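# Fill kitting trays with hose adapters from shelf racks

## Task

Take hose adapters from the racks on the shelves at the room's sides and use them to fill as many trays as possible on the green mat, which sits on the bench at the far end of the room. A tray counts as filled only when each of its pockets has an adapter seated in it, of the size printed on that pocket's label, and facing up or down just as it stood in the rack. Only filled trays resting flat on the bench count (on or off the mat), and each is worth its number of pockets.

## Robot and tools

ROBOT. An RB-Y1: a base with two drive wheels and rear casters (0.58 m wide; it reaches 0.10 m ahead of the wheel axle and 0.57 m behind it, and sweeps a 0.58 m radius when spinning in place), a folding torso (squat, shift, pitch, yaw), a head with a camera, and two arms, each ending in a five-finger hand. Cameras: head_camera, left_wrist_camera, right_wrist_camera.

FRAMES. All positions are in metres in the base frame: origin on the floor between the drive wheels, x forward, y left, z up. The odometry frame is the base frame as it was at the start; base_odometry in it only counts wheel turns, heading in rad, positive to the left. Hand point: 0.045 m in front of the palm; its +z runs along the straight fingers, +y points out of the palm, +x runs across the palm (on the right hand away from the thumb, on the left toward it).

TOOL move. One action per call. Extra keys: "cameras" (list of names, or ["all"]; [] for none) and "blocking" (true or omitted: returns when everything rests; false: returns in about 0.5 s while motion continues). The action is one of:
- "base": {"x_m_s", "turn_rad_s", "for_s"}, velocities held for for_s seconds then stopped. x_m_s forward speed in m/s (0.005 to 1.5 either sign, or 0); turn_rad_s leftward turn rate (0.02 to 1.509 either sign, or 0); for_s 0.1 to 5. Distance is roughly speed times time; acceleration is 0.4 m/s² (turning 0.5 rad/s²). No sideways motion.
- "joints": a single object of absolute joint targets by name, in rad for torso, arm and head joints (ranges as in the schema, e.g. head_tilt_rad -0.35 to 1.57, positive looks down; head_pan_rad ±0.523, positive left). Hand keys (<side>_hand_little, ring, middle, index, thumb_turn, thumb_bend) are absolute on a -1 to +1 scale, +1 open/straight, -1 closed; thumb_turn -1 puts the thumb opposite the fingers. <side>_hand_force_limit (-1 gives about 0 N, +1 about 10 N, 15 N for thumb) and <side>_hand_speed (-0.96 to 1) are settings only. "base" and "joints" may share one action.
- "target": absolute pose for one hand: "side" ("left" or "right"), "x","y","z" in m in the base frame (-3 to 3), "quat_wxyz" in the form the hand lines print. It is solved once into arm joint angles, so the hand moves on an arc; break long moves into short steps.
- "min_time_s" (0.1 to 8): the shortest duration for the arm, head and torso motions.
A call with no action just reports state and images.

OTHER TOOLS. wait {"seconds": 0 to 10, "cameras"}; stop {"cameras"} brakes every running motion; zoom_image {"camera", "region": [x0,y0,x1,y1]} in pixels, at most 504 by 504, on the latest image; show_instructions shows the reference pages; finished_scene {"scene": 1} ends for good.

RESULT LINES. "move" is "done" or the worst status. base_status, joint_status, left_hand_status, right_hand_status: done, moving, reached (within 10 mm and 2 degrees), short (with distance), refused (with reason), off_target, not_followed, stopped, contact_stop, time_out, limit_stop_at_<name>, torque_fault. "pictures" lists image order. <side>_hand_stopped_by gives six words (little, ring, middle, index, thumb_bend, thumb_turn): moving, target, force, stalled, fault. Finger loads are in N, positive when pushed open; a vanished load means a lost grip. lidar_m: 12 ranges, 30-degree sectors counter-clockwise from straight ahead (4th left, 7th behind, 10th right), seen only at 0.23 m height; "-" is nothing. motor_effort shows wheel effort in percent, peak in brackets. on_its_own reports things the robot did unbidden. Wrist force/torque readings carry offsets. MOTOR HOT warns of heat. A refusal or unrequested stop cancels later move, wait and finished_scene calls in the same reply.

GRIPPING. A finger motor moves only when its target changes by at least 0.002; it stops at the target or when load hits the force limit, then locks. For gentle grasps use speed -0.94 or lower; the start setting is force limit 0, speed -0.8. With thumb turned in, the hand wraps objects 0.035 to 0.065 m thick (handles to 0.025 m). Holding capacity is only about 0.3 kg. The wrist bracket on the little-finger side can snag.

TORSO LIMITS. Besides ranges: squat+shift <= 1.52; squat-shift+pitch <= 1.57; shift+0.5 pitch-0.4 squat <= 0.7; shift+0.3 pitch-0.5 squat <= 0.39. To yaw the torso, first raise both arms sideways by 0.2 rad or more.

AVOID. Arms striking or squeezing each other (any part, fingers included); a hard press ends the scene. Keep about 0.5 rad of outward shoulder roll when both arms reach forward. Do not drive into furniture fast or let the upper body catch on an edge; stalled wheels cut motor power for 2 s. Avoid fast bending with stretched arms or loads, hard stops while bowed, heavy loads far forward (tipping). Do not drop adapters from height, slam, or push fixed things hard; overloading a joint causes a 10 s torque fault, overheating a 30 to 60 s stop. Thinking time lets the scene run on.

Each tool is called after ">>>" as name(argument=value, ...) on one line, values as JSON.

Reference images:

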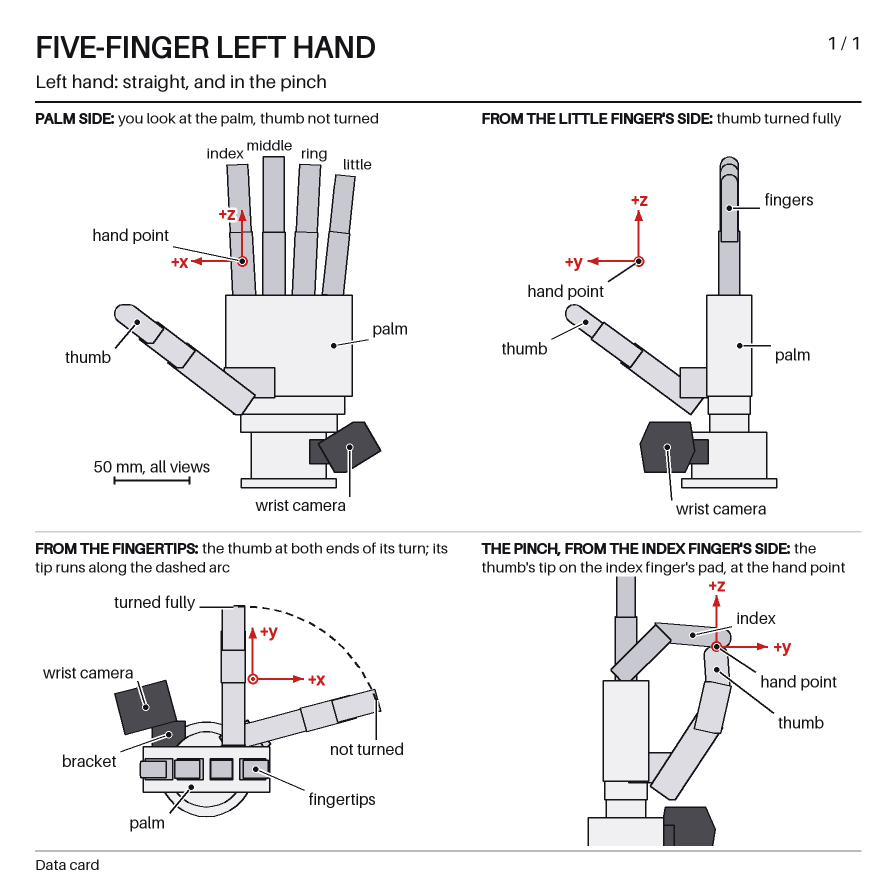

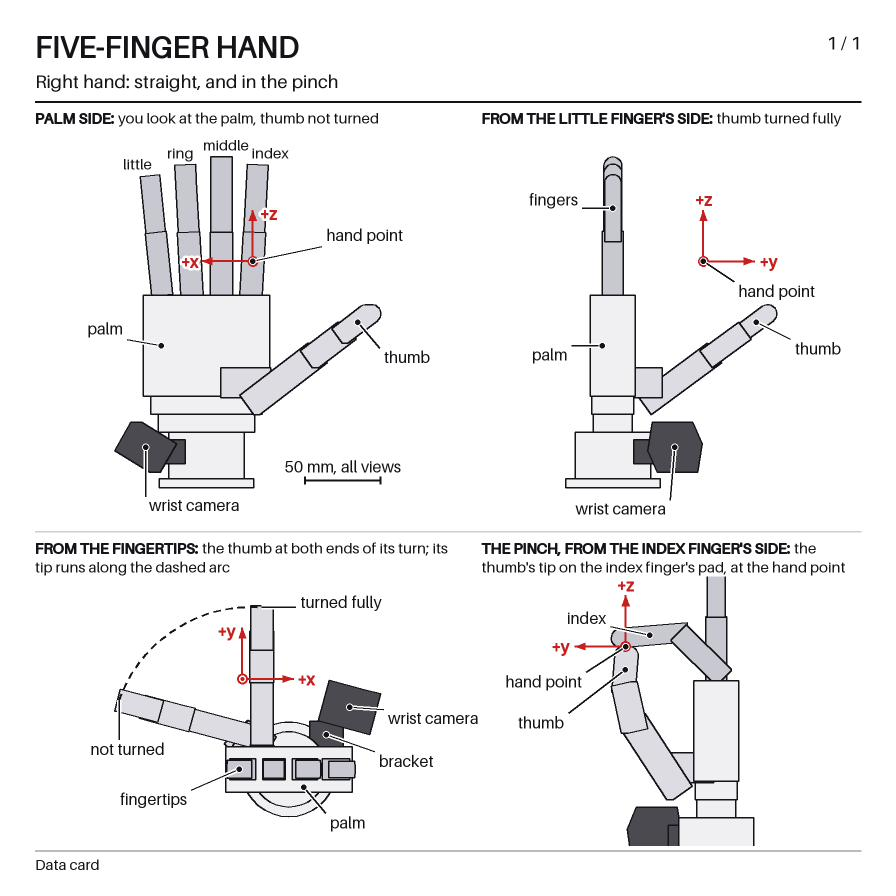

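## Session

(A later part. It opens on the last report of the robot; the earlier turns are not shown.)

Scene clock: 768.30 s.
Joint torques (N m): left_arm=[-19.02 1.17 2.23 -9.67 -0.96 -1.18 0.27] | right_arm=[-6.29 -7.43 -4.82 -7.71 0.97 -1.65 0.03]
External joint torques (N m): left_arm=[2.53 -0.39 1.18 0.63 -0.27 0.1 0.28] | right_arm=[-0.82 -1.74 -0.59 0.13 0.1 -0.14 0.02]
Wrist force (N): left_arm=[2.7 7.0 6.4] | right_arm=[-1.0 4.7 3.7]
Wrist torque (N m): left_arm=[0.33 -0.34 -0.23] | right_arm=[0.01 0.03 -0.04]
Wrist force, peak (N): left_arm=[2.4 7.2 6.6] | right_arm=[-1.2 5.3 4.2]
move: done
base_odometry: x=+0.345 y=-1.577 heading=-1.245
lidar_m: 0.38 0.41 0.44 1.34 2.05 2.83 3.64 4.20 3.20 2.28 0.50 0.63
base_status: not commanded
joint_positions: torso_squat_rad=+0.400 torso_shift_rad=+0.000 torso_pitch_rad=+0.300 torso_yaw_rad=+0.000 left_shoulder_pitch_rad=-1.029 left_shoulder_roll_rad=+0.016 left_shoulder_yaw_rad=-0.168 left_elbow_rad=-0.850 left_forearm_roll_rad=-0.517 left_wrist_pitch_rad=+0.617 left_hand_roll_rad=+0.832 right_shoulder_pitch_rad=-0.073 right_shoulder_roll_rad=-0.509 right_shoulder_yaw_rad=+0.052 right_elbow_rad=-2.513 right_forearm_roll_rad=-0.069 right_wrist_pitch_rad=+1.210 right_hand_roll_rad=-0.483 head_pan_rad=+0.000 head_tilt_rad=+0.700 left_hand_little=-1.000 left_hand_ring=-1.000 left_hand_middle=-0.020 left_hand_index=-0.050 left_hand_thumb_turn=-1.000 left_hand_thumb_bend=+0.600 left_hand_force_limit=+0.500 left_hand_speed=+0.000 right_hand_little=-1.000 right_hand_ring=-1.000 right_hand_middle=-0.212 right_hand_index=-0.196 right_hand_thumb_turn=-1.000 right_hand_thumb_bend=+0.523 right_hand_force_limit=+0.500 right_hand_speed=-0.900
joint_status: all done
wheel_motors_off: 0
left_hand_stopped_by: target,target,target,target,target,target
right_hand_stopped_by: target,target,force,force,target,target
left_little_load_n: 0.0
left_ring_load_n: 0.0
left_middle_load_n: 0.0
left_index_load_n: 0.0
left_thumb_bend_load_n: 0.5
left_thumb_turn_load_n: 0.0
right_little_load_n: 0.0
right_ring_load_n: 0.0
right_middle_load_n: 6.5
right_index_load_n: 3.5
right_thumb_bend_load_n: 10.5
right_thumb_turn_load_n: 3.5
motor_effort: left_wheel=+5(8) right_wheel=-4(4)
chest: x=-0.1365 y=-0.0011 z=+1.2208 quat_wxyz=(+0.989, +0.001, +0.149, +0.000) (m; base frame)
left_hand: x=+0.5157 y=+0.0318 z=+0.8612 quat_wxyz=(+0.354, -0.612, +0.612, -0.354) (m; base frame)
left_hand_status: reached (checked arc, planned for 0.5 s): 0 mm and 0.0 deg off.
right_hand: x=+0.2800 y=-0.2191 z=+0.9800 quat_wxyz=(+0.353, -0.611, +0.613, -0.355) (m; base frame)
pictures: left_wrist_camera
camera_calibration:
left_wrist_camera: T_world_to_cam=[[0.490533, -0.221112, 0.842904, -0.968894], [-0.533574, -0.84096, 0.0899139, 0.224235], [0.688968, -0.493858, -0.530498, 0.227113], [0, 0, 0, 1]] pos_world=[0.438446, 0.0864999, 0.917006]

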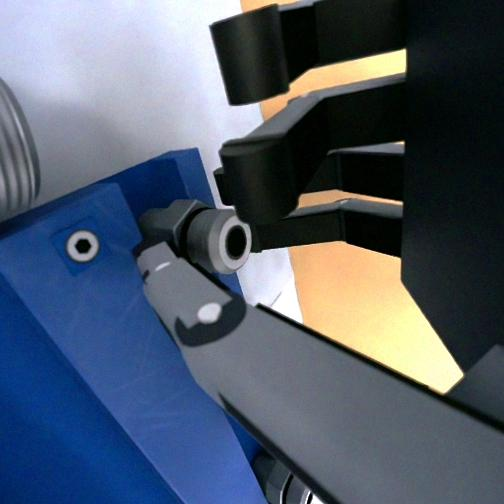

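>>> move(target={"side":"left","x":0.5178,"y":0.0314,"z":0.861,"quat_wxyz":[0.3536,-0.6124,0.6124,-0.3536]}, min_time_s=0.5)

>>> move(joints={"left_hand_speed":-0.5,"left_hand_thumb_bend":0.52})

>>> move(joints={"left_hand_speed":-0.9,"left_hand_force_limit":0.5,"left_hand_index":-0.6,"left_hand_middle":-0.6}, cameras=["left_wrist_camera"])

>>> move(target={"side":"left","x":0.5178,"y":0.0314,"z":0.93,"quat_wxyz":[0.3536,-0.6124,0.6124,-0.3536]}, min_time_s=1.3, cameras=["left_wrist_camera"])

Scene clock: 769.50 s.
Joint torques (N m): left_arm=[-19.88 1.93 3.3 -9.3 -1.19 -1.38 0.34] | right_arm=[-6.32 -7.22 -4.75 -7.7 0.95 -1.7 -0.07]
External joint torques (N m): left_arm=[1.81 0.25 2.26 0.97 -0.51 -0.11 0.35] | right_arm=[-0.85 -1.54 -0.51 0.15 0.08 -0.18 -0.08]
Wrist force (N): left_arm=[3.1 7.2 3.8] | right_arm=[-0.6 4.9 3.8]
Wrist torque (N m): left_arm=[0.24 -0.37 -0.23] | right_arm=[0.05 0.00 0.01]
Wrist force, peak (N): left_arm=[2.8 7.0 6.6] | right_arm=[-1.1 5.1 4.4]
move: done
base_odometry: x=+0.345 y=-1.577 heading=-1.245
lidar_m: 0.39 0.40 0.45 1.35 2.04 2.84 3.65 4.20 3.21 2.29 0.50 0.63
base_status: not commanded
joint_positions: torso_squat_rad=+0.400 torso_shift_rad=+0.000 torso_pitch_rad=+0.300 torso_yaw_rad=+0.000 left_shoulder_pitch_rad=-1.042 left_shoulder_roll_rad=+0.016 left_shoulder_yaw_rad=-0.165 left_elbow_rad=-0.829 left_forearm_roll_rad=-0.521 left_wrist_pitch_rad=+0.609 left_hand_roll_rad=+0.840 right_shoulder_pitch_rad=-0.073 right_shoulder_roll_rad=-0.509 right_shoulder_yaw_rad=+0.052 right_elbow_rad=-2.513 right_forearm_roll_rad=-0.069 right_wrist_pitch_rad=+1.210 right_hand_roll_rad=-0.483 head_pan_rad=+0.000 head_tilt_rad=+0.700 left_hand_little=-1.000 left_hand_ring=-1.000 left_hand_middle=-0.020 left_hand_index=-0.050 left_hand_thumb_turn=-1.000 left_hand_thumb_bend=+0.601 left_hand_force_limit=+0.500 left_hand_speed=+0.000 right_hand_little=-1.000 right_hand_ring=-1.000 right_hand_middle=-0.212 right_hand_index=-0.196 right_hand_thumb_turn=-1.000 right_hand_thumb_bend=+0.523 right_hand_force_limit=+0.500 right_hand_speed=-0.900
joint_status: all done
wheel_motors_off: 0
left_hand_stopped_by: target,target,target,target,target,target
right_hand_stopped_by: target,target,force,force,target,target
left_little_load_n: 0.0
left_ring_load_n: 0.0
left_middle_load_n: 0.0
left_index_load_n: 0.0
left_thumb_bend_load_n: 2.5
left_thumb_turn_load_n: 0.5
right_little_load_n: 0.0
right_ring_load_n: 0.0
right_middle_load_n: 6.5
right_index_load_n: 4.0
right_thumb_bend_load_n: 10.5
right_thumb_turn_load_n: 3.5
motor_effort: left_wheel=+6(10) right_wheel=-3(4)
chest: x=-0.1365 y=-0.0011 z=+1.2208 quat_wxyz=(+0.989, +0.001, +0.149, +0.000) (m; base frame)
left_hand: x=+0.5176 y=+0.0314 z=+0.8612 quat_wxyz=(+0.354, -0.612, +0.612, -0.354) (m; base frame)
left_hand_status: reached (checked arc, planned for 0.5 s): 0 mm and 0.0 deg off.
right_hand: x=+0.2800 y=-0.2191 z=+0.9800 quat_wxyz=(+0.353, -0.611, +0.613, -0.355) (m; base frame)
pictures: none

Scene clock: 770.13 s.
Joint torques (N m): left_arm=[-19.34 4.99 2.87 -9.34 -1.31 -1.43 0.11] | right_arm=[-6.47 -7.49 -4.57 -7.82 0.92 -1.69 0.06]
External joint torques (N m): left_arm=[2.35 3.33 1.83 0.93 -0.63 -0.16 0.11] | right_arm=[-0.99 -1.8 -0.33 0.02 0.05 -0.18 0.06]
Wrist force (N): left_arm=[4.5 7.3 -8.1] | right_arm=[-0.9 4.5 4.5]
Wrist torque (N m): left_arm=[-0.02 -0.44 -0.29] | right_arm=[-0.08 0.00 -0.03]
Wrist force, peak (N): left_arm=[4.9 7.9 -9.3] | right_arm=[-1.0 5.0 4.5]
move: done
base_odometry: x=+0.345 y=-1.577 heading=-1.245
lidar_m: 0.38 0.40 0.45 1.35 2.06 2.85 3.63 4.19 3.20 2.28 0.50 0.63
base_status: not commanded
joint_positions: torso_squat_rad=+0.400 torso_shift_rad=+0.000 torso_pitch_rad=+0.300 torso_yaw_rad=+0.000 left_shoulder_pitch_rad=-1.042 left_shoulder_roll_rad=+0.015 left_shoulder_yaw_rad=-0.165 left_elbow_rad=-0.829 left_forearm_roll_rad=-0.521 left_wrist_pitch_rad=+0.609 left_hand_roll_rad=+0.841 right_shoulder_pitch_rad=-0.073 right_shoulder_roll_rad=-0.509 right_shoulder_yaw_rad=+0.052 right_elbow_rad=-2.513 right_forearm_roll_rad=-0.069 right_wrist_pitch_rad=+1.210 right_hand_roll_rad=-0.483 head_pan_rad=+0.000 head_tilt_rad=+0.700 left_hand_little=-1.000 left_hand_ring=-1.000 left_hand_middle=-0.020 left_hand_index=-0.050 left_hand_thumb_turn=-1.000 left_hand_thumb_bend=+0.527 left_hand_force_limit=+0.500 left_hand_speed=-0.500 right_hand_little=-1.000 right_hand_ring=-1.000 right_hand_middle=-0.212 right_hand_index=-0.196 right_hand_thumb_turn=-1.000 right_hand_thumb_bend=+0.523 right_hand_force_limit=+0.500 right_hand_speed=-0.900
joint_status: all done
wheel_motors_off: 0
left_hand_stopped_by: target,target,target,target,target,target
right_hand_stopped_by: target,target,force,force,target,target
left_little_load_n: 0.0
left_ring_load_n: 0.0
left_middle_load_n: 0.0
left_index_load_n: 0.0
left_thumb_bend_load_n: 9.0
left_thumb_turn_load_n: 2.0
right_little_load_n: 0.5
right_ring_load_n: 0.0
right_middle_load_n: 6.5
right_index_load_n: 4.0
right_thumb_bend_load_n: 10.5
right_thumb_turn_load_n: 3.5
motor_effort: left_wheel=+5(8) right_wheel=-4(5)
chest: x=-0.1367 y=-0.0011 z=+1.2209 quat_wxyz=(+0.989, +0.001, +0.149, +0.000) (m; base frame)
left_hand: x=+0.5173 y=+0.0307 z=+0.8614 quat_wxyz=(+0.353, -0.612, +0.612, -0.354) (m; base frame)
right_hand: x=+0.2798 y=-0.2191 z=+0.9801 quat_wxyz=(+0.353, -0.611, +0.613, -0.355) (m; base frame)
pictures: none

Scene clock: 772.40 s.
Joint torques (N m): left_arm=[-18.2 4.82 2.68 -9.07 -1.33 -0.86 0.17] | right_arm=[-6.12 -7.34 -4.67 -7.65 0.91 -1.63 0.02]
External joint torques (N m): left_arm=[3.49 3.15 1.65 1.21 -0.65 0.41 0.18] | right_arm=[-0.65 -1.66 -0.43 0.19 0.04 -0.11 0.01]
Wrist force (N): left_arm=[3.8 4.5 -0.7] | right_arm=[-0.7 3.7 3.9]
Wrist torque (N m): left_arm=[0.17 -0.46 -0.21] | right_arm=[-0.11 -0.02 -0.01]
Wrist force, peak (N): left_arm=[4.9 6.7 -8.3] | right_arm=[-1.1 5.0 4.6]
move: off_target
base_odometry: x=+0.345 y=-1.577 heading=-1.245
lidar_m: 0.38 0.41 0.45 1.34 2.07 2.83 3.62 4.19 3.20 2.28 0.50 0.64
base_status: not commanded
joint_positions: torso_squat_rad=+0.400 torso_shift_rad=+0.000 torso_pitch_rad=+0.300 torso_yaw_rad=+0.000 left_shoulder_pitch_rad=-1.043 left_shoulder_roll_rad=+0.015 left_shoulder_yaw_rad=-0.165 left_elbow_rad=-0.829 left_forearm_roll_rad=-0.521 left_wrist_pitch_rad=+0.609 left_hand_roll_rad=+0.841 right_shoulder_pitch_rad=-0.073 right_shoulder_roll_rad=-0.509 right_shoulder_yaw_rad=+0.052 right_elbow_rad=-2.513 right_forearm_roll_rad=-0.069 right_wrist_pitch_rad=+1.210 right_hand_roll_rad=-0.483 head_pan_rad=+0.000 head_tilt_rad=+0.700 left_hand_little=-1.000 left_hand_ring=-1.000 left_hand_middle=-0.110 left_hand_index=-0.187 left_hand_thumb_turn=-1.000 left_hand_thumb_bend=+0.528 left_hand_force_limit=+0.500 left_hand_speed=-0.900 right_hand_little=-1.000 right_hand_ring=-1.000 right_hand_middle=-0.212 right_hand_index=-0.196 right_hand_thumb_turn=-1.000 right_hand_thumb_bend=+0.523 right_hand_force_limit=+0.500 right_hand_speed=-0.900
joint_status: left_hand_middle off_target (ended at -0.110, target -0.600); left_hand_index off_target (ended at -0.187, target -0.600); the others done
wheel_motors_off: 0
left_hand_stopped_by: target,target,force,force,target,target
right_hand_stopped_by: target,target,force,force,target,target
left_little_load_n: 0.0
left_ring_load_n: 0.0
left_middle_load_n: 5.5
left_index_load_n: 8.0
left_thumb_bend_load_n: 13.5
left_thumb_turn_load_n: 2.5
right_little_load_n: 0.0
right_ring_load_n: 0.0
right_middle_load_n: 6.5
right_index_load_n: 4.0
right_thumb_bend_load_n: 10.5
right_thumb_turn_load_n: 3.5
motor_effort: left_wheel=+4(10) right_wheel=-4(4)
chest: x=-0.1367 y=-0.0011 z=+1.2209 quat_wxyz=(+0.989, +0.001, +0.149, +0.000) (m; base frame)
left_hand: x=+0.5175 y=+0.0306 z=+0.8616 quat_wxyz=(+0.353, -0.612, +0.612, -0.354) (m; base frame)
right_hand: x=+0.2798 y=-0.2191 z=+0.9801 quat_wxyz=(+0.353, -0.611, +0.613, -0.355) (m; base frame)
pictures: left_wrist_camera
camera_calibration:
left_wrist_camera: T_world_to_cam=[[0.490028, -0.22078, 0.843284, -0.970408], [-0.534283, -0.840455, 0.0904299, 0.22412], [0.688777, -0.494865, -0.529806, 0.225071], [0, 0, 0, 1]] pos_world=[0.440247, 0.0854962, 0.917307]

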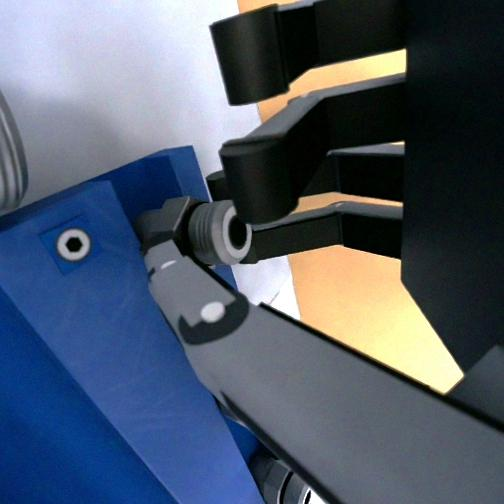

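Scene clock: 774.03 s.
Joint torques (N m): left_arm=[-17.79 2.77 2.7 -11.69 -0.57 -1.53 0.05] | right_arm=[-6.01 -7.63 -4.65 -7.65 0.88 -1.62 0.13]
External joint torques (N m): left_arm=[3.9 1.12 1.4 -1.15 0.14 0.01 0.05] | right_arm=[-0.54 -1.95 -0.42 0.19 0.01 -0.11 0.12]
Wrist force (N): left_arm=[2.4 7.5 7.1] | right_arm=[-0.9 3.8 4.2]
Wrist torque (N m): left_arm=[0.32 -0.30 -0.44] | right_arm=[-0.17 0.05 0.00]
Wrist force, peak (N): left_arm=[2.6 8.0 8.1] | right_arm=[-1.0 4.6 4.9]
move: done
base_odometry: x=+0.345 y=-1.577 heading=-1.245
lidar_m: 0.38 0.41 0.45 1.35 2.05 2.84 3.63 4.20 3.21 2.29 0.50 0.64
base_status: not commanded
joint_positions: torso_squat_rad=+0.400 torso_shift_rad=+0.000 torso_pitch_rad=+0.300 torso_yaw_rad=+0.000 left_shoulder_pitch_rad=-1.025 left_shoulder_roll_rad=+0.030 left_shoulder_yaw_rad=-0.140 left_elbow_rad=-1.125 left_forearm_roll_rad=-0.362 left_wrist_pitch_rad=+0.848 left_hand_roll_rad=+0.619 right_shoulder_pitch_rad=-0.073 right_shoulder_roll_rad=-0.509 right_shoulder_yaw_rad=+0.052 right_elbow_rad=-2.513 right_forearm_roll_rad=-0.069 right_wrist_pitch_rad=+1.210 right_hand_roll_rad=-0.483 head_pan_rad=+0.000 head_tilt_rad=+0.700 left_hand_little=-1.000 left_hand_ring=-1.000 left_hand_middle=-0.110 left_hand_index=-0.188 left_hand_thumb_turn=-1.000 left_hand_thumb_bend=+0.527 left_hand_force_limit=+0.500 left_hand_speed=-0.900 right_hand_little=-1.000 right_hand_ring=-1.000 right_hand_middle=-0.212 right_hand_index=-0.196 right_hand_thumb_turn=-1.000 right_hand_thumb_bend=+0.523 right_hand_force_limit=+0.500 right_hand_speed=-0.900
joint_status: all done
wheel_motors_off: 0
left_hand_stopped_by: target,target,force,force,target,target
right_hand_stopped_by: target,target,force,force,target,target
left_little_load_n: 0.5
left_ring_load_n: 0.0
left_middle_load_n: 5.0
left_index_load_n: 1.0
left_thumb_bend_load_n: 4.5
left_thumb_turn_load_n: 1.0
right_little_load_n: 0.0
right_ring_load_n: 0.0
right_middle_load_n: 6.5
right_index_load_n: 4.0
right_thumb_bend_load_n: 10.5
right_thumb_turn_load_n: 3.5
motor_effort: left_wheel=+4(10) right_wheel=-4(5)
chest: x=-0.1367 y=-0.0011 z=+1.2209 quat_wxyz=(+0.989, +0.001, +0.149, +0.000) (m; base frame)
left_hand: x=+0.5179 y=+0.0311 z=+0.9302 quat_wxyz=(+0.354, -0.612, +0.612, -0.354) (m; base frame)
left_hand_status: reached (checked arc, planned for 1.3 s): 0 mm and 0.0 deg off.
right_hand: x=+0.2799 y=-0.2191 z=+0.9801 quat_wxyz=(+0.353, -0.611, +0.613, -0.355) (m; base frame)
pictures: left_wrist_camera
camera_calibration:
left_wrist_camera: T_world_to_cam=[[0.490664, -0.221118, 0.842826, -1.02818], [-0.533569, -0.840955, 0.0899977, 0.218539], [0.688878, -0.493864, -0.530608, 0.261951], [0, 0, 0, 1]] pos_world=[0.440646, 0.0857999, 0.985906]

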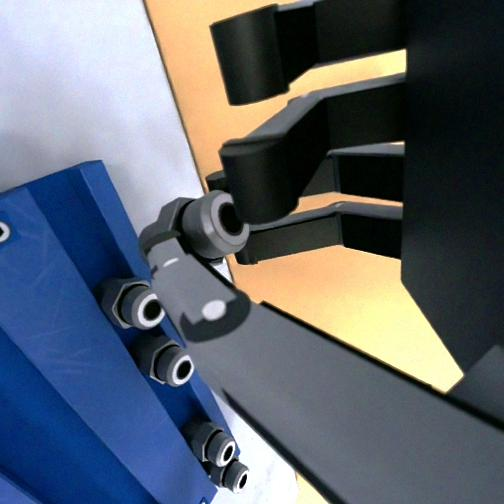

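>>> move(target={"side":"left","x":0.5165,"y":0.0312,"z":0.8635,"quat_wxyz":[0.3536,-0.6124,0.6124,-0.3536]}, min_time_s=1.3, cameras=["left_wrist_camera"])

Scene clock: 775.90 s.
Joint torques (N m): left_arm=[-19.99 2.73 0.21 -8.66 -1.02 -1.43 0.18] | right_arm=[-6.28 -7.13 -5.01 -7.71 0.82 -1.62 -0.07]
External joint torques (N m): left_arm=[1.6 1.17 -0.77 1.67 -0.34 -0.13 0.19] | right_arm=[-0.81 -1.45 -0.77 0.13 -0.05 -0.11 -0.08]
Wrist force (N): left_arm=[2.8 6.3 -2.2] | right_arm=[-0.3 3.5 4.4]
Wrist torque (N m): left_arm=[0.09 -0.48 -0.24] | right_arm=[-0.18 -0.07 -0.03]
Wrist force, peak (N): left_arm=[2.7 7.1 8.0] | right_arm=[-0.3 4.8 4.8]
move: done
base_odometry: x=+0.345 y=-1.577 heading=-1.245
lidar_m: 0.37 0.41 0.44 1.34 2.06 2.83 3.63 4.19 3.20 2.28 0.50 0.64
base_status: not commanded
joint_positions: torso_squat_rad=+0.400 torso_shift_rad=+0.000 torso_pitch_rad=+0.300 torso_yaw_rad=+0.000 left_shoulder_pitch_rad=-1.032 left_shoulder_roll_rad=+0.012 left_shoulder_yaw_rad=-0.157 left_elbow_rad=-0.854 left_forearm_roll_rad=-0.514 left_wrist_pitch_rad=+0.621 left_hand_roll_rad=+0.818 right_shoulder_pitch_rad=-0.073 right_shoulder_roll_rad=-0.509 right_shoulder_yaw_rad=+0.052 right_elbow_rad=-2.513 right_forearm_roll_rad=-0.069 right_wrist_pitch_rad=+1.210 right_hand_roll_rad=-0.483 head_pan_rad=+0.000 head_tilt_rad=+0.700 left_hand_little=-1.000 left_hand_ring=-1.000 left_hand_middle=-0.111 left_hand_index=-0.188 left_hand_thumb_turn=-1.000 left_hand_thumb_bend=+0.527 left_hand_force_limit=+0.500 left_hand_speed=-0.900 right_hand_little=-1.000 right_hand_ring=-1.000 right_hand_middle=-0.212 right_hand_index=-0.196 right_hand_thumb_turn=-1.000 right_hand_thumb_bend=+0.523 right_hand_force_limit=+0.500 right_hand_speed=-0.900
joint_status: all done
wheel_motors_off: 0
left_hand_stopped_by: target,target,force,force,target,target
right_hand_stopped_by: target,target,force,force,target,target
left_little_load_n: 0.0
left_ring_load_n: 0.5
left_middle_load_n: 1.5
left_index_load_n: 0.0
left_thumb_bend_load_n: 6.5
left_thumb_turn_load_n: 1.0
right_little_load_n: 0.0
right_ring_load_n: 0.0
right_middle_load_n: 6.5
right_index_load_n: 4.0
right_thumb_bend_load_n: 10.5
right_thumb_turn_load_n: 3.5
motor_effort: left_wheel=+7(9) right_wheel=-2(4)
chest: x=-0.1367 y=-0.0011 z=+1.2209 quat_wxyz=(+0.989, +0.001, +0.149, +0.000) (m; base frame)
left_hand: x=+0.5164 y=+0.0311 z=+0.8638 quat_wxyz=(+0.353, -0.612, +0.612, -0.354) (m; base frame)
left_hand_status: reached (checked arc, planned for 1.3 s): 0 mm and 0.1 deg off.
right_hand: x=+0.2799 y=-0.2191 z=+0.9801 quat_wxyz=(+0.353, -0.611, +0.613, -0.355) (m; base frame)
pictures: left_wrist_camera
camera_calibration:
left_wrist_camera: T_world_to_cam=[[0.490663, -0.220463, 0.842998, -0.971763], [-0.53371, -0.840783, 0.0907598, 0.223132], [0.688769, -0.494449, -0.530205, 0.227582], [0, 0, 0, 1]] pos_world=[0.439145, 0.0858957, 0.919607]

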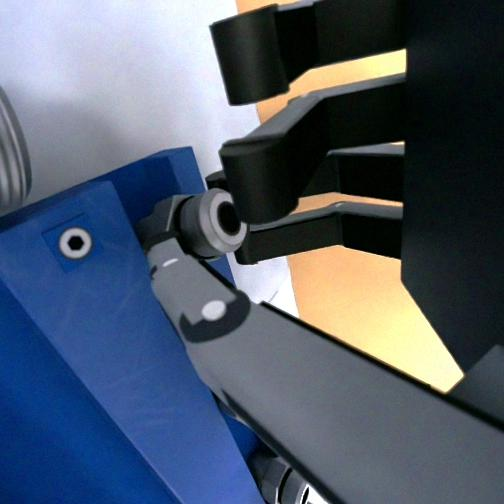

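>>> move(joints={"left_hand_speed":-0.7,"left_hand_index":0.1,"left_hand_middle":0.1,"left_hand_thumb_bend":0.66})

>>> move(target={"side":"left","x":0.5145,"y":0.033,"z":0.861,"quat_wxyz":[0.3536,-0.6124,0.6124,-0.3536]}, min_time_s=0.6, cameras=["left_wrist_camera","head_camera"])

>>> zoom_image(camera="left_wrist_camera", region=[120, 160, 320, 320])

Scene clock: 776.93 s.
Joint torques (N m): left_arm=[-19 1.74 0.52 -9.23 -0.78 -1.36 0.14] | right_arm=[-6.16 -7.48 -4.74 -7.79 0.88 -1.62 0.05]
External joint torques (N m): left_arm=[2.6 0.18 -0.46 1.1 -0.1 -0.06 0.15] | right_arm=[-0.69 -1.8 -0.51 0.05 0.01 -0.1 0.04]
Wrist force (N): left_arm=[2.9 6.7 6.7] | right_arm=[-0.3 4.4 4.3]
Wrist torque (N m): left_arm=[0.29 -0.38 -0.21] | right_arm=[-0.08 -0.04 -0.01]
Wrist force, peak (N): left_arm=[2.9 6.7 6.7] | right_arm=[-0.9 4.8 4.6]
move: done
base_odometry: x=+0.345 y=-1.577 heading=-1.245
lidar_m: 0.38 0.41 0.45 1.35 2.06 2.83 3.63 4.20 3.20 2.28 0.50 0.63
base_status: not commanded
joint_positions: torso_squat_rad=+0.400 torso_shift_rad=+0.000 torso_pitch_rad=+0.300 torso_yaw_rad=+0.000 left_shoulder_pitch_rad=-1.032 left_shoulder_roll_rad=+0.012 left_shoulder_yaw_rad=-0.157 left_elbow_rad=-0.854 left_forearm_roll_rad=-0.514 left_wrist_pitch_rad=+0.621 left_hand_roll_rad=+0.818 right_shoulder_pitch_rad=-0.073 right_shoulder_roll_rad=-0.509 right_shoulder_yaw_rad=+0.052 right_elbow_rad=-2.513 right_forearm_roll_rad=-0.069 right_wrist_pitch_rad=+1.210 right_hand_roll_rad=-0.483 head_pan_rad=+0.000 head_tilt_rad=+0.700 left_hand_little=-1.000 left_hand_ring=-1.000 left_hand_middle=+0.100 left_hand_index=+0.100 left_hand_thumb_turn=-1.000 left_hand_thumb_bend=+0.660 left_hand_force_limit=+0.500 left_hand_speed=-0.700 right_hand_little=-1.000 right_hand_ring=-1.000 right_hand_middle=-0.212 right_hand_index=-0.196 right_hand_thumb_turn=-1.000 right_hand_thumb_bend=+0.523 right_hand_force_limit=+0.500 right_hand_speed=-0.900
joint_status: all done
wheel_motors_off: 0
left_hand_stopped_by: target,target,target,target,target,target
right_hand_stopped_by: target,target,force,force,target,target
left_little_load_n: 0.0
left_ring_load_n: 0.0
left_middle_load_n: 0.0
left_index_load_n: 0.0
left_thumb_bend_load_n: 0.0
left_thumb_turn_load_n: 0.0
right_little_load_n: 0.0
right_ring_load_n: 0.0
right_middle_load_n: 6.5
right_index_load_n: 4.0
right_thumb_bend_load_n: 10.5
right_thumb_turn_load_n: 3.5
motor_effort: left_wheel=+7(10) right_wheel=-4(4)
chest: x=-0.1367 y=-0.0011 z=+1.2209 quat_wxyz=(+0.989, +0.001, +0.149, +0.000) (m; base frame)
left_hand: x=+0.5164 y=+0.0311 z=+0.8638 quat_wxyz=(+0.353, -0.612, +0.612, -0.354) (m; base frame)
right_hand: x=+0.2799 y=-0.2191 z=+0.9801 quat_wxyz=(+0.353, -0.611, +0.613, -0.355) (m; base frame)
pictures: none

Scene clock: 777.87 s.
Joint torques (N m): left_arm=[-17.07 2.64 -1.42 -11.24 -0.98 -1.15 0.31] | right_arm=[-6.25 -7.39 -4.76 -7.72 0.82 -1.55 0.14]
External joint torques (N m): left_arm=[4.4 1.15 -2.4 -0.91 -0.3 0.15 0.32] | right_arm=[-0.78 -1.7 -0.53 0.12 -0.06 -0.03 0.13]
Wrist force (N): left_arm=[2.7 6.6 6.7] | right_arm=[-1.0 4.7 4.3]
Wrist torque (N m): left_arm=[0.30 -0.35 -0.22] | right_arm=[-0.02 0.05 -0.02]
Wrist force, peak (N): left_arm=[2.6 7.0 6.7] | right_arm=[-1.1 4.6 5.0]
move: done
base_odometry: x=+0.345 y=-1.577 heading=-1.245
lidar_m: 0.38 0.41 0.44 1.34 2.07 2.84 3.64 4.19 3.19 2.28 0.50 0.63
base_status: not commanded
joint_positions: torso_squat_rad=+0.400 torso_shift_rad=+0.000 torso_pitch_rad=+0.300 torso_yaw_rad=+0.000 left_shoulder_pitch_rad=-1.021 left_shoulder_roll_rad=+0.013 left_shoulder_yaw_rad=-0.158 left_elbow_rad=-0.863 left_forearm_roll_rad=-0.517 left_wrist_pitch_rad=+0.619 left_hand_roll_rad=+0.818 right_shoulder_pitch_rad=-0.073 right_shoulder_roll_rad=-0.509 right_shoulder_yaw_rad=+0.052 right_elbow_rad=-2.513 right_forearm_roll_rad=-0.069 right_wrist_pitch_rad=+1.210 right_hand_roll_rad=-0.483 head_pan_rad=+0.000 head_tilt_rad=+0.700 left_hand_little=-1.000 left_hand_ring=-1.000 left_hand_middle=+0.100 left_hand_index=+0.100 left_hand_thumb_turn=-1.000 left_hand_thumb_bend=+0.660 left_hand_force_limit=+0.500 left_hand_speed=-0.700 right_hand_little=-1.000 right_hand_ring=-1.000 right_hand_middle=-0.212 right_hand_index=-0.196 right_hand_thumb_turn=-1.000 right_hand_thumb_bend=+0.523 right_hand_force_limit=+0.500 right_hand_speed=-0.900
joint_status: all done
wheel_motors_off: 0
left_hand_stopped_by: target,target,target,target,target,target
right_hand_stopped_by: target,target,force,force,target,target
left_little_load_n: 0.0
left_ring_load_n: 0.0
left_middle_load_n: 0.0
left_index_load_n: -0.5
left_thumb_bend_load_n: 0.0
left_thumb_turn_load_n: 0.0
right_little_load_n: 0.0
right_ring_load_n: 0.0
right_middle_load_n: 6.5
right_index_load_n: 4.0
right_thumb_bend_load_n: 10.5
right_thumb_turn_load_n: 3.5
motor_effort: left_wheel=+8(9) right_wheel=-3(4)
chest: x=-0.1367 y=-0.0011 z=+1.2209 quat_wxyz=(+0.989, +0.001, +0.149, +0.000) (m; base frame)
left_hand: x=+0.5147 y=+0.0327 z=+0.8613 quat_wxyz=(+0.354, -0.612, +0.612, -0.354) (m; base frame)
left_hand_status: reached (checked arc, planned for 0.6 s): 0 mm and 0.0 deg off.
right_hand: x=+0.2799 y=-0.2191 z=+0.9801 quat_wxyz=(+0.353, -0.611, +0.613, -0.355) (m; base frame)
pictures: head_camera, left_wrist_camera
camera_calibration:
head_camera: T_world_to_cam=[[-0.0229639, -0.999722, 0.00525623, -0.00833424], [-0.852405, 0.0168322, -0.522611, 0.749471], [0.522378, -0.0164816, -0.852555, 1.17468], [0, 0, 0, 1]] pos_world=[0.0250352, -0.00158659, 1.3932]
left_wrist_camera: T_world_to_cam=[[0.4908, -0.220492, 0.842911, -0.968446], [-0.533211, -0.841134, 0.0904449, 0.2239], [0.689059, -0.49384, -0.530397, 0.228214], [0, 0, 0, 1]] pos_world=[0.437446, 0.0874972, 0.917107]

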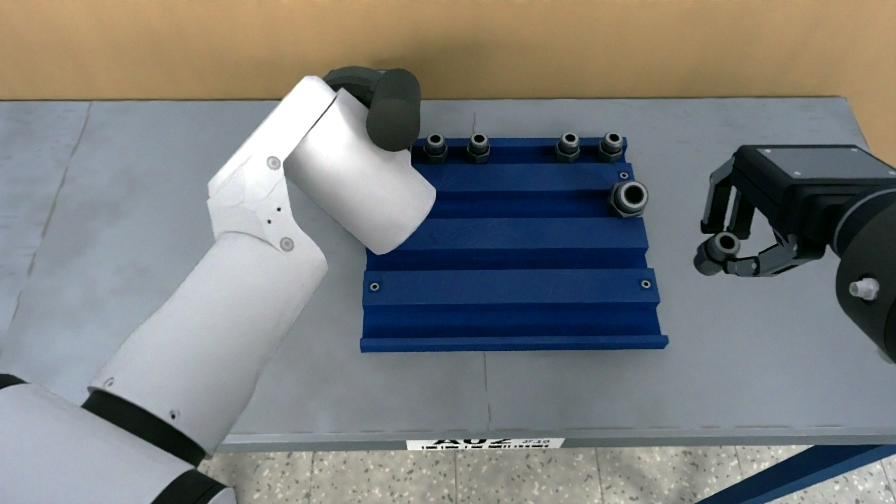

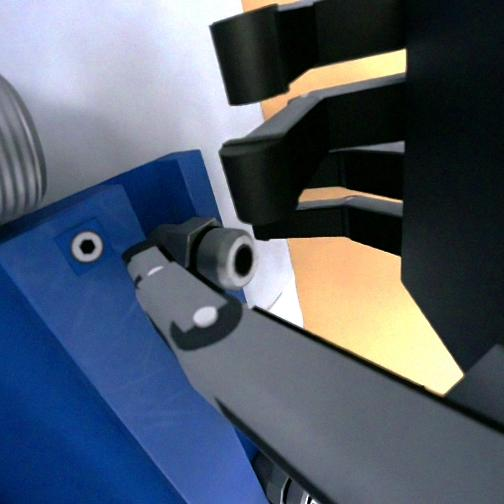

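Scaled by 2.520 from the camera's 504x504 image, which has a finer 720x720 frame.

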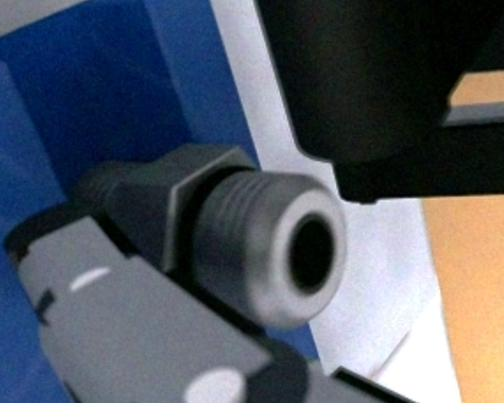

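>>> move(target={"side":"left","x":0.5163,"y":0.0255,"z":0.863,"quat_wxyz":[0.3536,-0.6124,0.6124,-0.3536]}, min_time_s=0.8)

>>> move(joints={"left_hand_speed":-0.5,"left_hand_index":-0.05,"left_hand_middle":-0.02,"left_hand_thumb_bend":0.6}, cameras=["left_wrist_camera"])

>>> zoom_image(camera="left_wrist_camera", region=[120, 160, 320, 320])

Scene clock: 779.67 s.
Joint torques (N m): left_arm=[-19.63 0.2 2.38 -9.34 -1 -0.66 0.35] | right_arm=[-6.16 -7.52 -4.91 -7.68 0.91 -1.54 0.02]
External joint torques (N m): left_arm=[2 -1.22 1.48 0.98 -0.31 0.61 0.36] | right_arm=[-0.69 -1.84 -0.68 0.16 0.03 -0.02 0.02]
Wrist force (N): left_arm=[2.8 6.6 6.7] | right_arm=[-0.1 4.7 3.6]
Wrist torque (N m): left_arm=[0.27 -0.38 -0.22] | right_arm=[0.00 -0.04 0.00]
Wrist force, peak (N): left_arm=[2.7 6.7 6.9] | right_arm=[-0.8 4.5 4.8]
move: done
base_odometry: x=+0.345 y=-1.577 heading=-1.245
lidar_m: 0.37 0.40 0.45 1.33 2.06 2.83 3.63 4.20 3.21 2.28 0.50 0.63
base_status: not commanded
joint_positions: torso_squat_rad=+0.400 torso_shift_rad=+0.000 torso_pitch_rad=+0.300 torso_yaw_rad=+0.000 left_shoulder_pitch_rad=-1.042 left_shoulder_roll_rad=+0.002 left_shoulder_yaw_rad=-0.158 left_elbow_rad=-0.837 left_forearm_roll_rad=-0.534 left_wrist_pitch_rad=+0.620 left_hand_roll_rad=+0.836 right_shoulder_pitch_rad=-0.073 right_shoulder_roll_rad=-0.509 right_shoulder_yaw_rad=+0.052 right_elbow_rad=-2.513 right_forearm_roll_rad=-0.069 right_wrist_pitch_rad=+1.210 right_hand_roll_rad=-0.483 head_pan_rad=+0.000 head_tilt_rad=+0.700 left_hand_little=-1.000 left_hand_ring=-1.000 left_hand_middle=+0.100 left_hand_index=+0.100 left_hand_thumb_turn=-1.000 left_hand_thumb_bend=+0.660 left_hand_force_limit=+0.500 left_hand_speed=-0.700 right_hand_little=-1.000 right_hand_ring=-1.000 right_hand_middle=-0.212 right_hand_index=-0.196 right_hand_thumb_turn=-1.000 right_hand_thumb_bend=+0.523 right_hand_force_limit=+0.500 right_hand_speed=-0.900
joint_status: all done
wheel_motors_off: 0
left_hand_stopped_by: target,target,target,target,target,target
right_hand_stopped_by: target,target,force,force,target,target
left_little_load_n: 0.0
left_ring_load_n: 0.0
left_middle_load_n: 0.0
left_index_load_n: 0.0
left_thumb_bend_load_n: 0.0
left_thumb_turn_load_n: 0.0
right_little_load_n: 0.0
right_ring_load_n: 0.0
right_middle_load_n: 6.0
right_index_load_n: 4.0
right_thumb_bend_load_n: 10.5
right_thumb_turn_load_n: 4.0
motor_effort: left_wheel=+7(9) right_wheel=-3(4)
chest: x=-0.1367 y=-0.0011 z=+1.2209 quat_wxyz=(+0.989, +0.001, +0.149, +0.000) (m; base frame)
left_hand: x=+0.5159 y=+0.0257 z=+0.8635 quat_wxyz=(+0.353, -0.612, +0.613, -0.354) (m; base frame)
left_hand_status: reached (checked arc, planned for 0.8 s): 1 mm and 0.1 deg off.
right_hand: x=+0.2799 y=-0.2191 z=+0.9801 quat_wxyz=(+0.353, -0.611, +0.613, -0.355) (m; base frame)
pictures: none

Scene clock: 780.27 s.
Joint torques (N m): left_arm=[-19.67 0.69 1.89 -9.5 -0.92 -0.89 0.45] | right_arm=[-6.01 -7.75 -4.79 -7.69 0.88 -1.61 -0.06]
External joint torques (N m): left_arm=[1.96 -0.73 0.99 0.82 -0.23 0.39 0.45] | right_arm=[-0.53 -2.07 -0.56 0.15 0.01 -0.09 -0.07]
Wrist force (N): left_arm=[2.6 6.7 6.5] | right_arm=[-0.9 4.4 4.6]
Wrist torque (N m): left_arm=[0.26 -0.33 -0.23] | right_arm=[-0.12 0.03 0.00]
Wrist force, peak (N): left_arm=[2.9 7.0 6.5] | right_arm=[-0.9 4.4 4.6]
move: done
base_odometry: x=+0.345 y=-1.577 heading=-1.245
lidar_m: 0.39 0.41 0.44 1.35 2.06 2.83 3.63 4.20 3.20 2.28 0.50 0.63
base_status: not commanded
joint_positions: torso_squat_rad=+0.400 torso_shift_rad=+0.000 torso_pitch_rad=+0.300 torso_yaw_rad=+0.000 left_shoulder_pitch_rad=-1.042 left_shoulder_roll_rad=+0.002 left_shoulder_yaw_rad=-0.158 left_elbow_rad=-0.837 left_forearm_roll_rad=-0.534 left_wrist_pitch_rad=+0.620 left_hand_roll_rad=+0.836 right_shoulder_pitch_rad=-0.073 right_shoulder_roll_rad=-0.509 right_shoulder_yaw_rad=+0.052 right_elbow_rad=-2.513 right_forearm_roll_rad=-0.069 right_wrist_pitch_rad=+1.210 right_hand_roll_rad=-0.483 head_pan_rad=+0.000 head_tilt_rad=+0.700 left_hand_little=-1.000 left_hand_ring=-1.000 left_hand_middle=-0.020 left_hand_index=-0.050 left_hand_thumb_turn=-1.000 left_hand_thumb_bend=+0.600 left_hand_force_limit=+0.500 left_hand_speed=-0.500 right_hand_little=-1.000 right_hand_ring=-1.000 right_hand_middle=-0.212 right_hand_index=-0.196 right_hand_thumb_turn=-1.000 right_hand_thumb_bend=+0.523 right_hand_force_limit=+0.500 right_hand_speed=-0.900
joint_status: all done
wheel_motors_off: 0
left_hand_stopped_by: target,target,target,target,target,target
right_hand_stopped_by: target,target,force,force,target,target
left_little_load_n: 0.0
left_ring_load_n: 0.0
left_middle_load_n: 0.0
left_index_load_n: 0.0
left_thumb_bend_load_n: 0.5
left_thumb_turn_load_n: 0.0
right_little_load_n: 0.0
right_ring_load_n: 0.0
right_middle_load_n: 6.5
right_index_load_n: 4.0
right_thumb_bend_load_n: 10.5
right_thumb_turn_load_n: 3.5
motor_effort: left_wheel=+4(8) right_wheel=-4(5)
chest: x=-0.1367 y=-0.0011 z=+1.2209 quat_wxyz=(+0.989, +0.001, +0.149, +0.000) (m; base frame)
left_hand: x=+0.5159 y=+0.0257 z=+0.8635 quat_wxyz=(+0.353, -0.612, +0.613, -0.354) (m; base frame)
right_hand: x=+0.2799 y=-0.2191 z=+0.9801 quat_wxyz=(+0.353, -0.611, +0.613, -0.355) (m; base frame)
pictures: left_wrist_camera
camera_calibration:
left_wrist_camera: T_world_to_cam=[[0.490246, -0.221357, 0.843007, -0.972171], [-0.534323, -0.840471, 0.0900423, 0.219322], [0.688591, -0.494581, -0.530314, 0.225165], [0, 0, 0, 1]] pos_world=[0.438746, 0.0804993, 0.919206]

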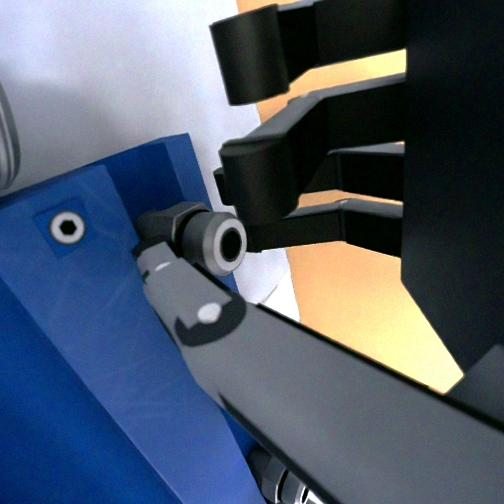

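Scaled by 2.520 from the camera's 504x504 image, which has a finer 720x720 frame.

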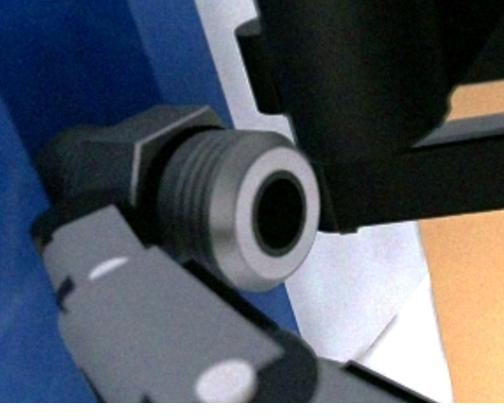

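>>> move(target={"side":"left","x":0.5150,"y":0.0255,"z":0.863,"quat_wxyz":[0.3536,-0.6124,0.6124,-0.3536]}, min_time_s=0.4)

>>> move(joints={"left_hand_speed":-0.5,"left_hand_thumb_bend":0.52})

>>> move(joints={"left_hand_speed":-0.9,"left_hand_force_limit":0.5,"left_hand_index":-0.6,"left_hand_middle":-0.6}, cameras=["left_wrist_camera"])

Scene clock: 781.23 s.
Joint torques (N m): left_arm=[-16.82 -0.34 -0.49 -11.23 -0.95 -0.91 0.54] | right_arm=[-6.24 -7.94 -4.81 -7.85 0.78 -1.65 0.13]
External joint torques (N m): left_arm=[4.77 -1.71 -1.38 -0.91 -0.25 0.37 0.55] | right_arm=[-0.76 -2.26 -0.58 -0.01 -0.09 -0.13 0.12]
Wrist force (N): left_arm=[2.6 6.5 6.8] | right_arm=[-0.6 4.6 4.5]
Wrist torque (N m): left_arm=[0.26 -0.33 -0.24] | right_arm=[-0.09 -0.02 0.01]
Wrist force, peak (N): left_arm=[2.4 6.8 6.9] | right_arm=[-1.1 4.4 5.4]
move: done
base_odometry: x=+0.345 y=-1.577 heading=-1.245
lidar_m: 0.39 0.40 0.45 1.35 2.06 2.83 3.63 4.20 3.21 2.28 0.50 0.63
base_status: not commanded
joint_positions: torso_squat_rad=+0.400 torso_shift_rad=+0.000 torso_pitch_rad=+0.300 torso_yaw_rad=+0.000 left_shoulder_pitch_rad=-1.039 left_shoulder_roll_rad=+0.000 left_shoulder_yaw_rad=-0.158 left_elbow_rad=-0.841 left_forearm_roll_rad=-0.536 left_wrist_pitch_rad=+0.622 left_hand_roll_rad=+0.837 right_shoulder_pitch_rad=-0.073 right_shoulder_roll_rad=-0.509 right_shoulder_yaw_rad=+0.052 right_elbow_rad=-2.513 right_forearm_roll_rad=-0.069 right_wrist_pitch_rad=+1.210 right_hand_roll_rad=-0.483 head_pan_rad=+0.000 head_tilt_rad=+0.700 left_hand_little=-1.000 left_hand_ring=-1.000 left_hand_middle=-0.020 left_hand_index=-0.050 left_hand_thumb_turn=-1.000 left_hand_thumb_bend=+0.600 left_hand_force_limit=+0.500 left_hand_speed=-0.500 right_hand_little=-1.000 right_hand_ring=-1.000 right_hand_middle=-0.212 right_hand_index=-0.196 right_hand_thumb_turn=-1.000 right_hand_thumb_bend=+0.523 right_hand_force_limit=+0.500 right_hand_speed=-0.900
joint_status: all done
wheel_motors_off: 0
left_hand_stopped_by: target,target,target,target,target,target
right_hand_stopped_by: target,target,force,force,target,target
left_little_load_n: 0.0
left_ring_load_n: 0.0
left_middle_load_n: -0.5
left_index_load_n: 0.0
left_thumb_bend_load_n: 0.0
left_thumb_turn_load_n: 0.0
right_little_load_n: 0.0
right_ring_load_n: 0.0
right_middle_load_n: 6.5
right_index_load_n: 4.0
right_thumb_bend_load_n: 10.5
right_thumb_turn_load_n: 3.5
motor_effort: left_wheel=+7(8) right_wheel=-4(4)
chest: x=-0.1367 y=-0.0011 z=+1.2209 quat_wxyz=(+0.989, +0.001, +0.149, +0.000) (m; base frame)
left_hand: x=+0.5153 y=+0.0256 z=+0.8634 quat_wxyz=(+0.354, -0.612, +0.612, -0.354) (m; base frame)
left_hand_status: reached (checked arc, planned for 0.4 s): 1 mm and 0.0 deg off.
right_hand: x=+0.2799 y=-0.2191 z=+0.9801 quat_wxyz=(+0.353, -0.611, +0.613, -0.355) (m; base frame)
pictures: none

Scene clock: 781.83 s.
Joint torques (N m): left_arm=[-17.3 2.11 -0.37 -10.96 -0.94 -1.35 0.48] | right_arm=[-6.34 -7.48 -5.09 -7.56 0.75 -1.67 0]
External joint torques (N m): left_arm=[4.29 0.74 -1.27 -0.64 -0.25 -0.07 0.49] | right_arm=[-0.86 -1.8 -0.86 0.28 -0.12 -0.16 0]
Wrist force (N): left_arm=[2.3 6.6 0.4] | right_arm=[-1.2 4.1 4.3]
Wrist torque (N m): left_arm=[0.19 -0.41 -0.23] | right_arm=[-0.11 0.10 -0.04]
Wrist force, peak (N): left_arm=[2.6 7.1 6.5] | right_arm=[-0.7 4.9 4.6]
move: done
base_odometry: x=+0.345 y=-1.577 heading=-1.245
lidar_m: 0.39 0.40 0.45 1.35 2.05 2.83 3.63 4.20 3.20 2.28 0.50 0.63
base_status: not commanded
joint_positions: torso_squat_rad=+0.400 torso_shift_rad=+0.000 torso_pitch_rad=+0.300 torso_yaw_rad=+0.000 left_shoulder_pitch_rad=-1.039 left_shoulder_roll_rad=+0.000 left_shoulder_yaw_rad=-0.158 left_elbow_rad=-0.841 left_forearm_roll_rad=-0.536 left_wrist_pitch_rad=+0.623 left_hand_roll_rad=+0.837 right_shoulder_pitch_rad=-0.073 right_shoulder_roll_rad=-0.509 right_shoulder_yaw_rad=+0.052 right_elbow_rad=-2.513 right_forearm_roll_rad=-0.069 right_wrist_pitch_rad=+1.210 right_hand_roll_rad=-0.483 head_pan_rad=+0.000 head_tilt_rad=+0.700 left_hand_little=-1.000 left_hand_ring=-1.000 left_hand_middle=-0.020 left_hand_index=-0.050 left_hand_thumb_turn=-1.000 left_hand_thumb_bend=+0.523 left_hand_force_limit=+0.500 left_hand_speed=-0.500 right_hand_little=-1.000 right_hand_ring=-1.000 right_hand_middle=-0.212 right_hand_index=-0.196 right_hand_thumb_turn=-1.000 right_hand_thumb_bend=+0.523 right_hand_force_limit=+0.500 right_hand_speed=-0.900
joint_status: all done
wheel_motors_off: 0
left_hand_stopped_by: target,target,target,target,target,target
right_hand_stopped_by: target,target,force,force,target,target
left_little_load_n: 0.0
left_ring_load_n: 0.0
left_middle_load_n: 0.0
left_index_load_n: 0.0
left_thumb_bend_load_n: 4.0
left_thumb_turn_load_n: -0.5
right_little_load_n: 0.5
right_ring_load_n: 0.0
right_middle_load_n: 6.5
right_index_load_n: 4.0
right_thumb_bend_load_n: 10.5
right_thumb_turn_load_n: 3.5
motor_effort: left_wheel=+9(10) right_wheel=-4(5)
chest: x=-0.1367 y=-0.0011 z=+1.2209 quat_wxyz=(+0.989, +0.001, +0.149, +0.000) (m; base frame)
left_hand: x=+0.5152 y=+0.0255 z=+0.8633 quat_wxyz=(+0.354, -0.612, +0.612, -0.354) (m; base frame)
right_hand: x=+0.2799 y=-0.2191 z=+0.9801 quat_wxyz=(+0.353, -0.611, +0.613, -0.355) (m; base frame)
pictures: none

Scene clock: 784.10 s.
Joint torques (N m): left_arm=[-16.89 1.36 -0.6 -9.61 -0.82 -1.05 0.35] | right_arm=[-6.38 -7.64 -4.91 -7.69 0.85 -1.65 0.06]
External joint torques (N m): left_arm=[4.7 -0.01 -1.49 0.71 -0.12 0.23 0.35] | right_arm=[-0.91 -1.96 -0.68 0.15 -0.03 -0.13 0.06]
Wrist force (N): left_arm=[1.8 3.0 0.8] | right_arm=[-1.1 4.6 4.6]
Wrist torque (N m): left_arm=[0.05 -0.45 -0.15] | right_arm=[-0.01 0.05 0.01]
Wrist force, peak (N): left_arm=[2.5 7.6 3.0] | right_arm=[-0.9 4.9 4.6]
move: off_target
base_odometry: x=+0.345 y=-1.577 heading=-1.245
lidar_m: 0.39 0.41 0.45 1.32 2.05 2.83 3.62 4.20 3.19 2.29 0.49 0.62
base_status: not commanded
joint_positions: torso_squat_rad=+0.400 torso_shift_rad=+0.000 torso_pitch_rad=+0.300 torso_yaw_rad=+0.000 left_shoulder_pitch_rad=-1.039 left_shoulder_roll_rad=+0.000 left_shoulder_yaw_rad=-0.158 left_elbow_rad=-0.842 left_forearm_roll_rad=-0.536 left_wrist_pitch_rad=+0.622 left_hand_roll_rad=+0.837 right_shoulder_pitch_rad=-0.073 right_shoulder_roll_rad=-0.509 right_shoulder_yaw_rad=+0.052 right_elbow_rad=-2.513 right_forearm_roll_rad=-0.069 right_wrist_pitch_rad=+1.210 right_hand_roll_rad=-0.483 head_pan_rad=+0.000 head_tilt_rad=+0.700 left_hand_little=-1.000 left_hand_ring=-1.000 left_hand_middle=-0.166 left_hand_index=-0.206 left_hand_thumb_turn=-1.000 left_hand_thumb_bend=+0.525 left_hand_force_limit=+0.500 left_hand_speed=-0.900 right_hand_little=-1.000 right_hand_ring=-1.000 right_hand_middle=-0.212 right_hand_index=-0.196 right_hand_thumb_turn=-1.000 right_hand_thumb_bend=+0.523 right_hand_force_limit=+0.500 right_hand_speed=-0.900
joint_status: left_hand_middle off_target (ended at -0.166, target -0.600); left_hand_index off_target (ended at -0.206, target -0.600); the others done
wheel_motors_off: 0
left_hand_stopped_by: target,target,force,force,target,target
right_hand_stopped_by: target,target,force,force,target,target
left_little_load_n: 0.0
left_ring_load_n: 0.0
left_middle_load_n: 6.0
left_index_load_n: 9.5
left_thumb_bend_load_n: 11.0
left_thumb_turn_load_n: -0.5
right_little_load_n: 0.0
right_ring_load_n: 0.0
right_middle_load_n: 6.5
right_index_load_n: 4.0
right_thumb_bend_load_n: 10.5
right_thumb_turn_load_n: 3.5
motor_effort: left_wheel=+8(9) right_wheel=-3(4)
chest: x=-0.1367 y=-0.0011 z=+1.2209 quat_wxyz=(+0.989, +0.001, +0.149, +0.000) (m; base frame)
left_hand: x=+0.5153 y=+0.0254 z=+0.8635 quat_wxyz=(+0.354, -0.612, +0.612, -0.354) (m; base frame)
right_hand: x=+0.2799 y=-0.2191 z=+0.9801 quat_wxyz=(+0.353, -0.611, +0.613, -0.355) (m; base frame)
pictures: left_wrist_camera
camera_calibration:
left_wrist_camera: T_world_to_cam=[[0.490302, -0.220541, 0.843188, -0.972175], [-0.533234, -0.84116, 0.0900578, 0.218176], [0.689395, -0.493772, -0.530023, 0.224762], [0, 0, 0, 1]] pos_world=[0.438049, 0.0800976, 0.919206]

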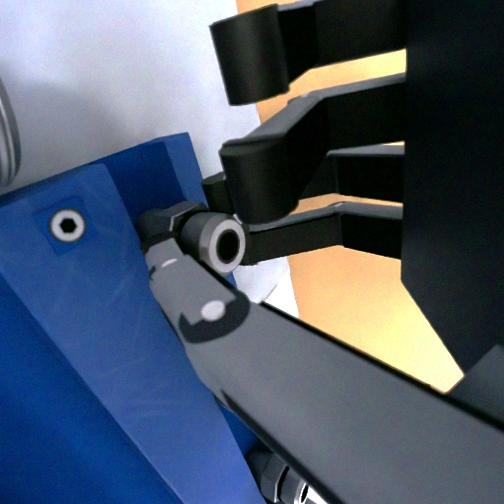

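>>> move(target={"side":"left","x":0.5150,"y":0.0255,"z":0.93,"quat_wxyz":[0.3536,-0.6124,0.6124,-0.3536]}, min_time_s=1.3, cameras=["left_wrist_camera"])

Scene clock: 785.87 s.
Joint torques (N m): left_arm=[-17.45 2.91 2.59 -11.51 -0.65 -1.2 -0.35] | right_arm=[-6.18 -7.48 -5.15 -7.56 0.91 -1.74 0.04]
External joint torques (N m): left_arm=[4.15 1.55 1.34 -0.98 0.08 0.32 -0.34] | right_arm=[-0.7 -1.8 -0.92 0.28 0.04 -0.22 0.03]
Wrist force (N): left_arm=[2.6 7.5 7.2] | right_arm=[-0.8 3.7 4.2]
Wrist torque (N m): left_arm=[0.32 -0.35 -0.40] | right_arm=[-0.15 -0.02 0.01]
Wrist force, peak (N): left_arm=[3.1 7.5 8.2] | right_arm=[-1.5 4.8 4.7]
move: done
base_odometry: x=+0.345 y=-1.577 heading=-1.245
lidar_m: 0.39 0.41 0.45 1.34 2.06 2.83 3.62 4.19 3.19 2.30 0.50 0.63
base_status: not commanded
joint_positions: torso_squat_rad=+0.400 torso_shift_rad=+0.000 torso_pitch_rad=+0.300 torso_yaw_rad=+0.000 left_shoulder_pitch_rad=-1.023 left_shoulder_roll_rad=+0.019 left_shoulder_yaw_rad=-0.148 left_elbow_rad=-1.130 left_forearm_roll_rad=-0.377 left_wrist_pitch_rad=+0.857 left_hand_roll_rad=+0.630 right_shoulder_pitch_rad=-0.073 right_shoulder_roll_rad=-0.509 right_shoulder_yaw_rad=+0.052 right_elbow_rad=-2.513 right_forearm_roll_rad=-0.069 right_wrist_pitch_rad=+1.210 right_hand_roll_rad=-0.483 head_pan_rad=+0.000 head_tilt_rad=+0.700 left_hand_little=-1.000 left_hand_ring=-1.000 left_hand_middle=-0.166 left_hand_index=-0.206 left_hand_thumb_turn=-1.000 left_hand_thumb_bend=+0.525 left_hand_force_limit=+0.500 left_hand_speed=-0.900 right_hand_little=-1.000 right_hand_ring=-1.000 right_hand_middle=-0.212 right_hand_index=-0.196 right_hand_thumb_turn=-1.000 right_hand_thumb_bend=+0.523 right_hand_force_limit=+0.500 right_hand_speed=-0.900
joint_status: all done
wheel_motors_off: 0
left_hand_stopped_by: target,target,force,force,target,target
right_hand_stopped_by: target,target,force,force,target,target
left_little_load_n: 0.0
left_ring_load_n: 0.0
left_middle_load_n: 5.0
left_index_load_n: 7.5
left_thumb_bend_load_n: 10.5
left_thumb_turn_load_n: 0.5
right_little_load_n: 0.0
right_ring_load_n: 0.0
right_middle_load_n: 6.5
right_index_load_n: 3.5
right_thumb_bend_load_n: 10.5
right_thumb_turn_load_n: 3.5
motor_effort: left_wheel=+8(9) right_wheel=-4(5)
chest: x=-0.1367 y=-0.0011 z=+1.2209 quat_wxyz=(+0.989, +0.001, +0.149, +0.000) (m; base frame)
left_hand: x=+0.5150 y=+0.0252 z=+0.9302 quat_wxyz=(+0.354, -0.612, +0.612, -0.354) (m; base frame)
left_hand_status: reached (checked arc, planned for 1.3 s): 0 mm and 0.0 deg off.
right_hand: x=+0.2799 y=-0.2191 z=+0.9801 quat_wxyz=(+0.353, -0.611, +0.613, -0.355) (m; base frame)
pictures: left_wrist_camera
camera_calibration:
left_wrist_camera: T_world_to_cam=[[0.490567, -0.221137, 0.842877, -1.02821], [-0.533611, -0.840933, 0.0899428, 0.212146], [0.688914, -0.493892, -0.530536, 0.260935], [0, 0, 0, 1]] pos_world=[0.437846, 0.0798999, 0.986006]

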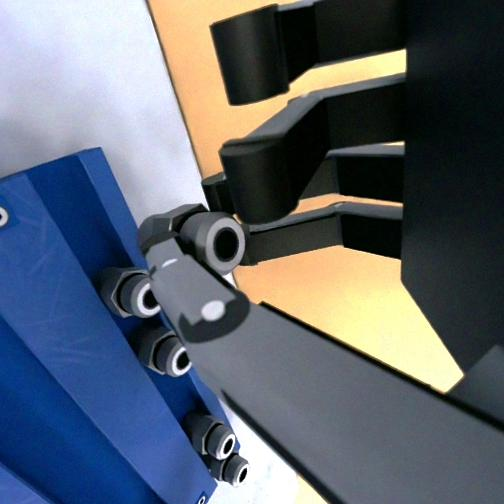

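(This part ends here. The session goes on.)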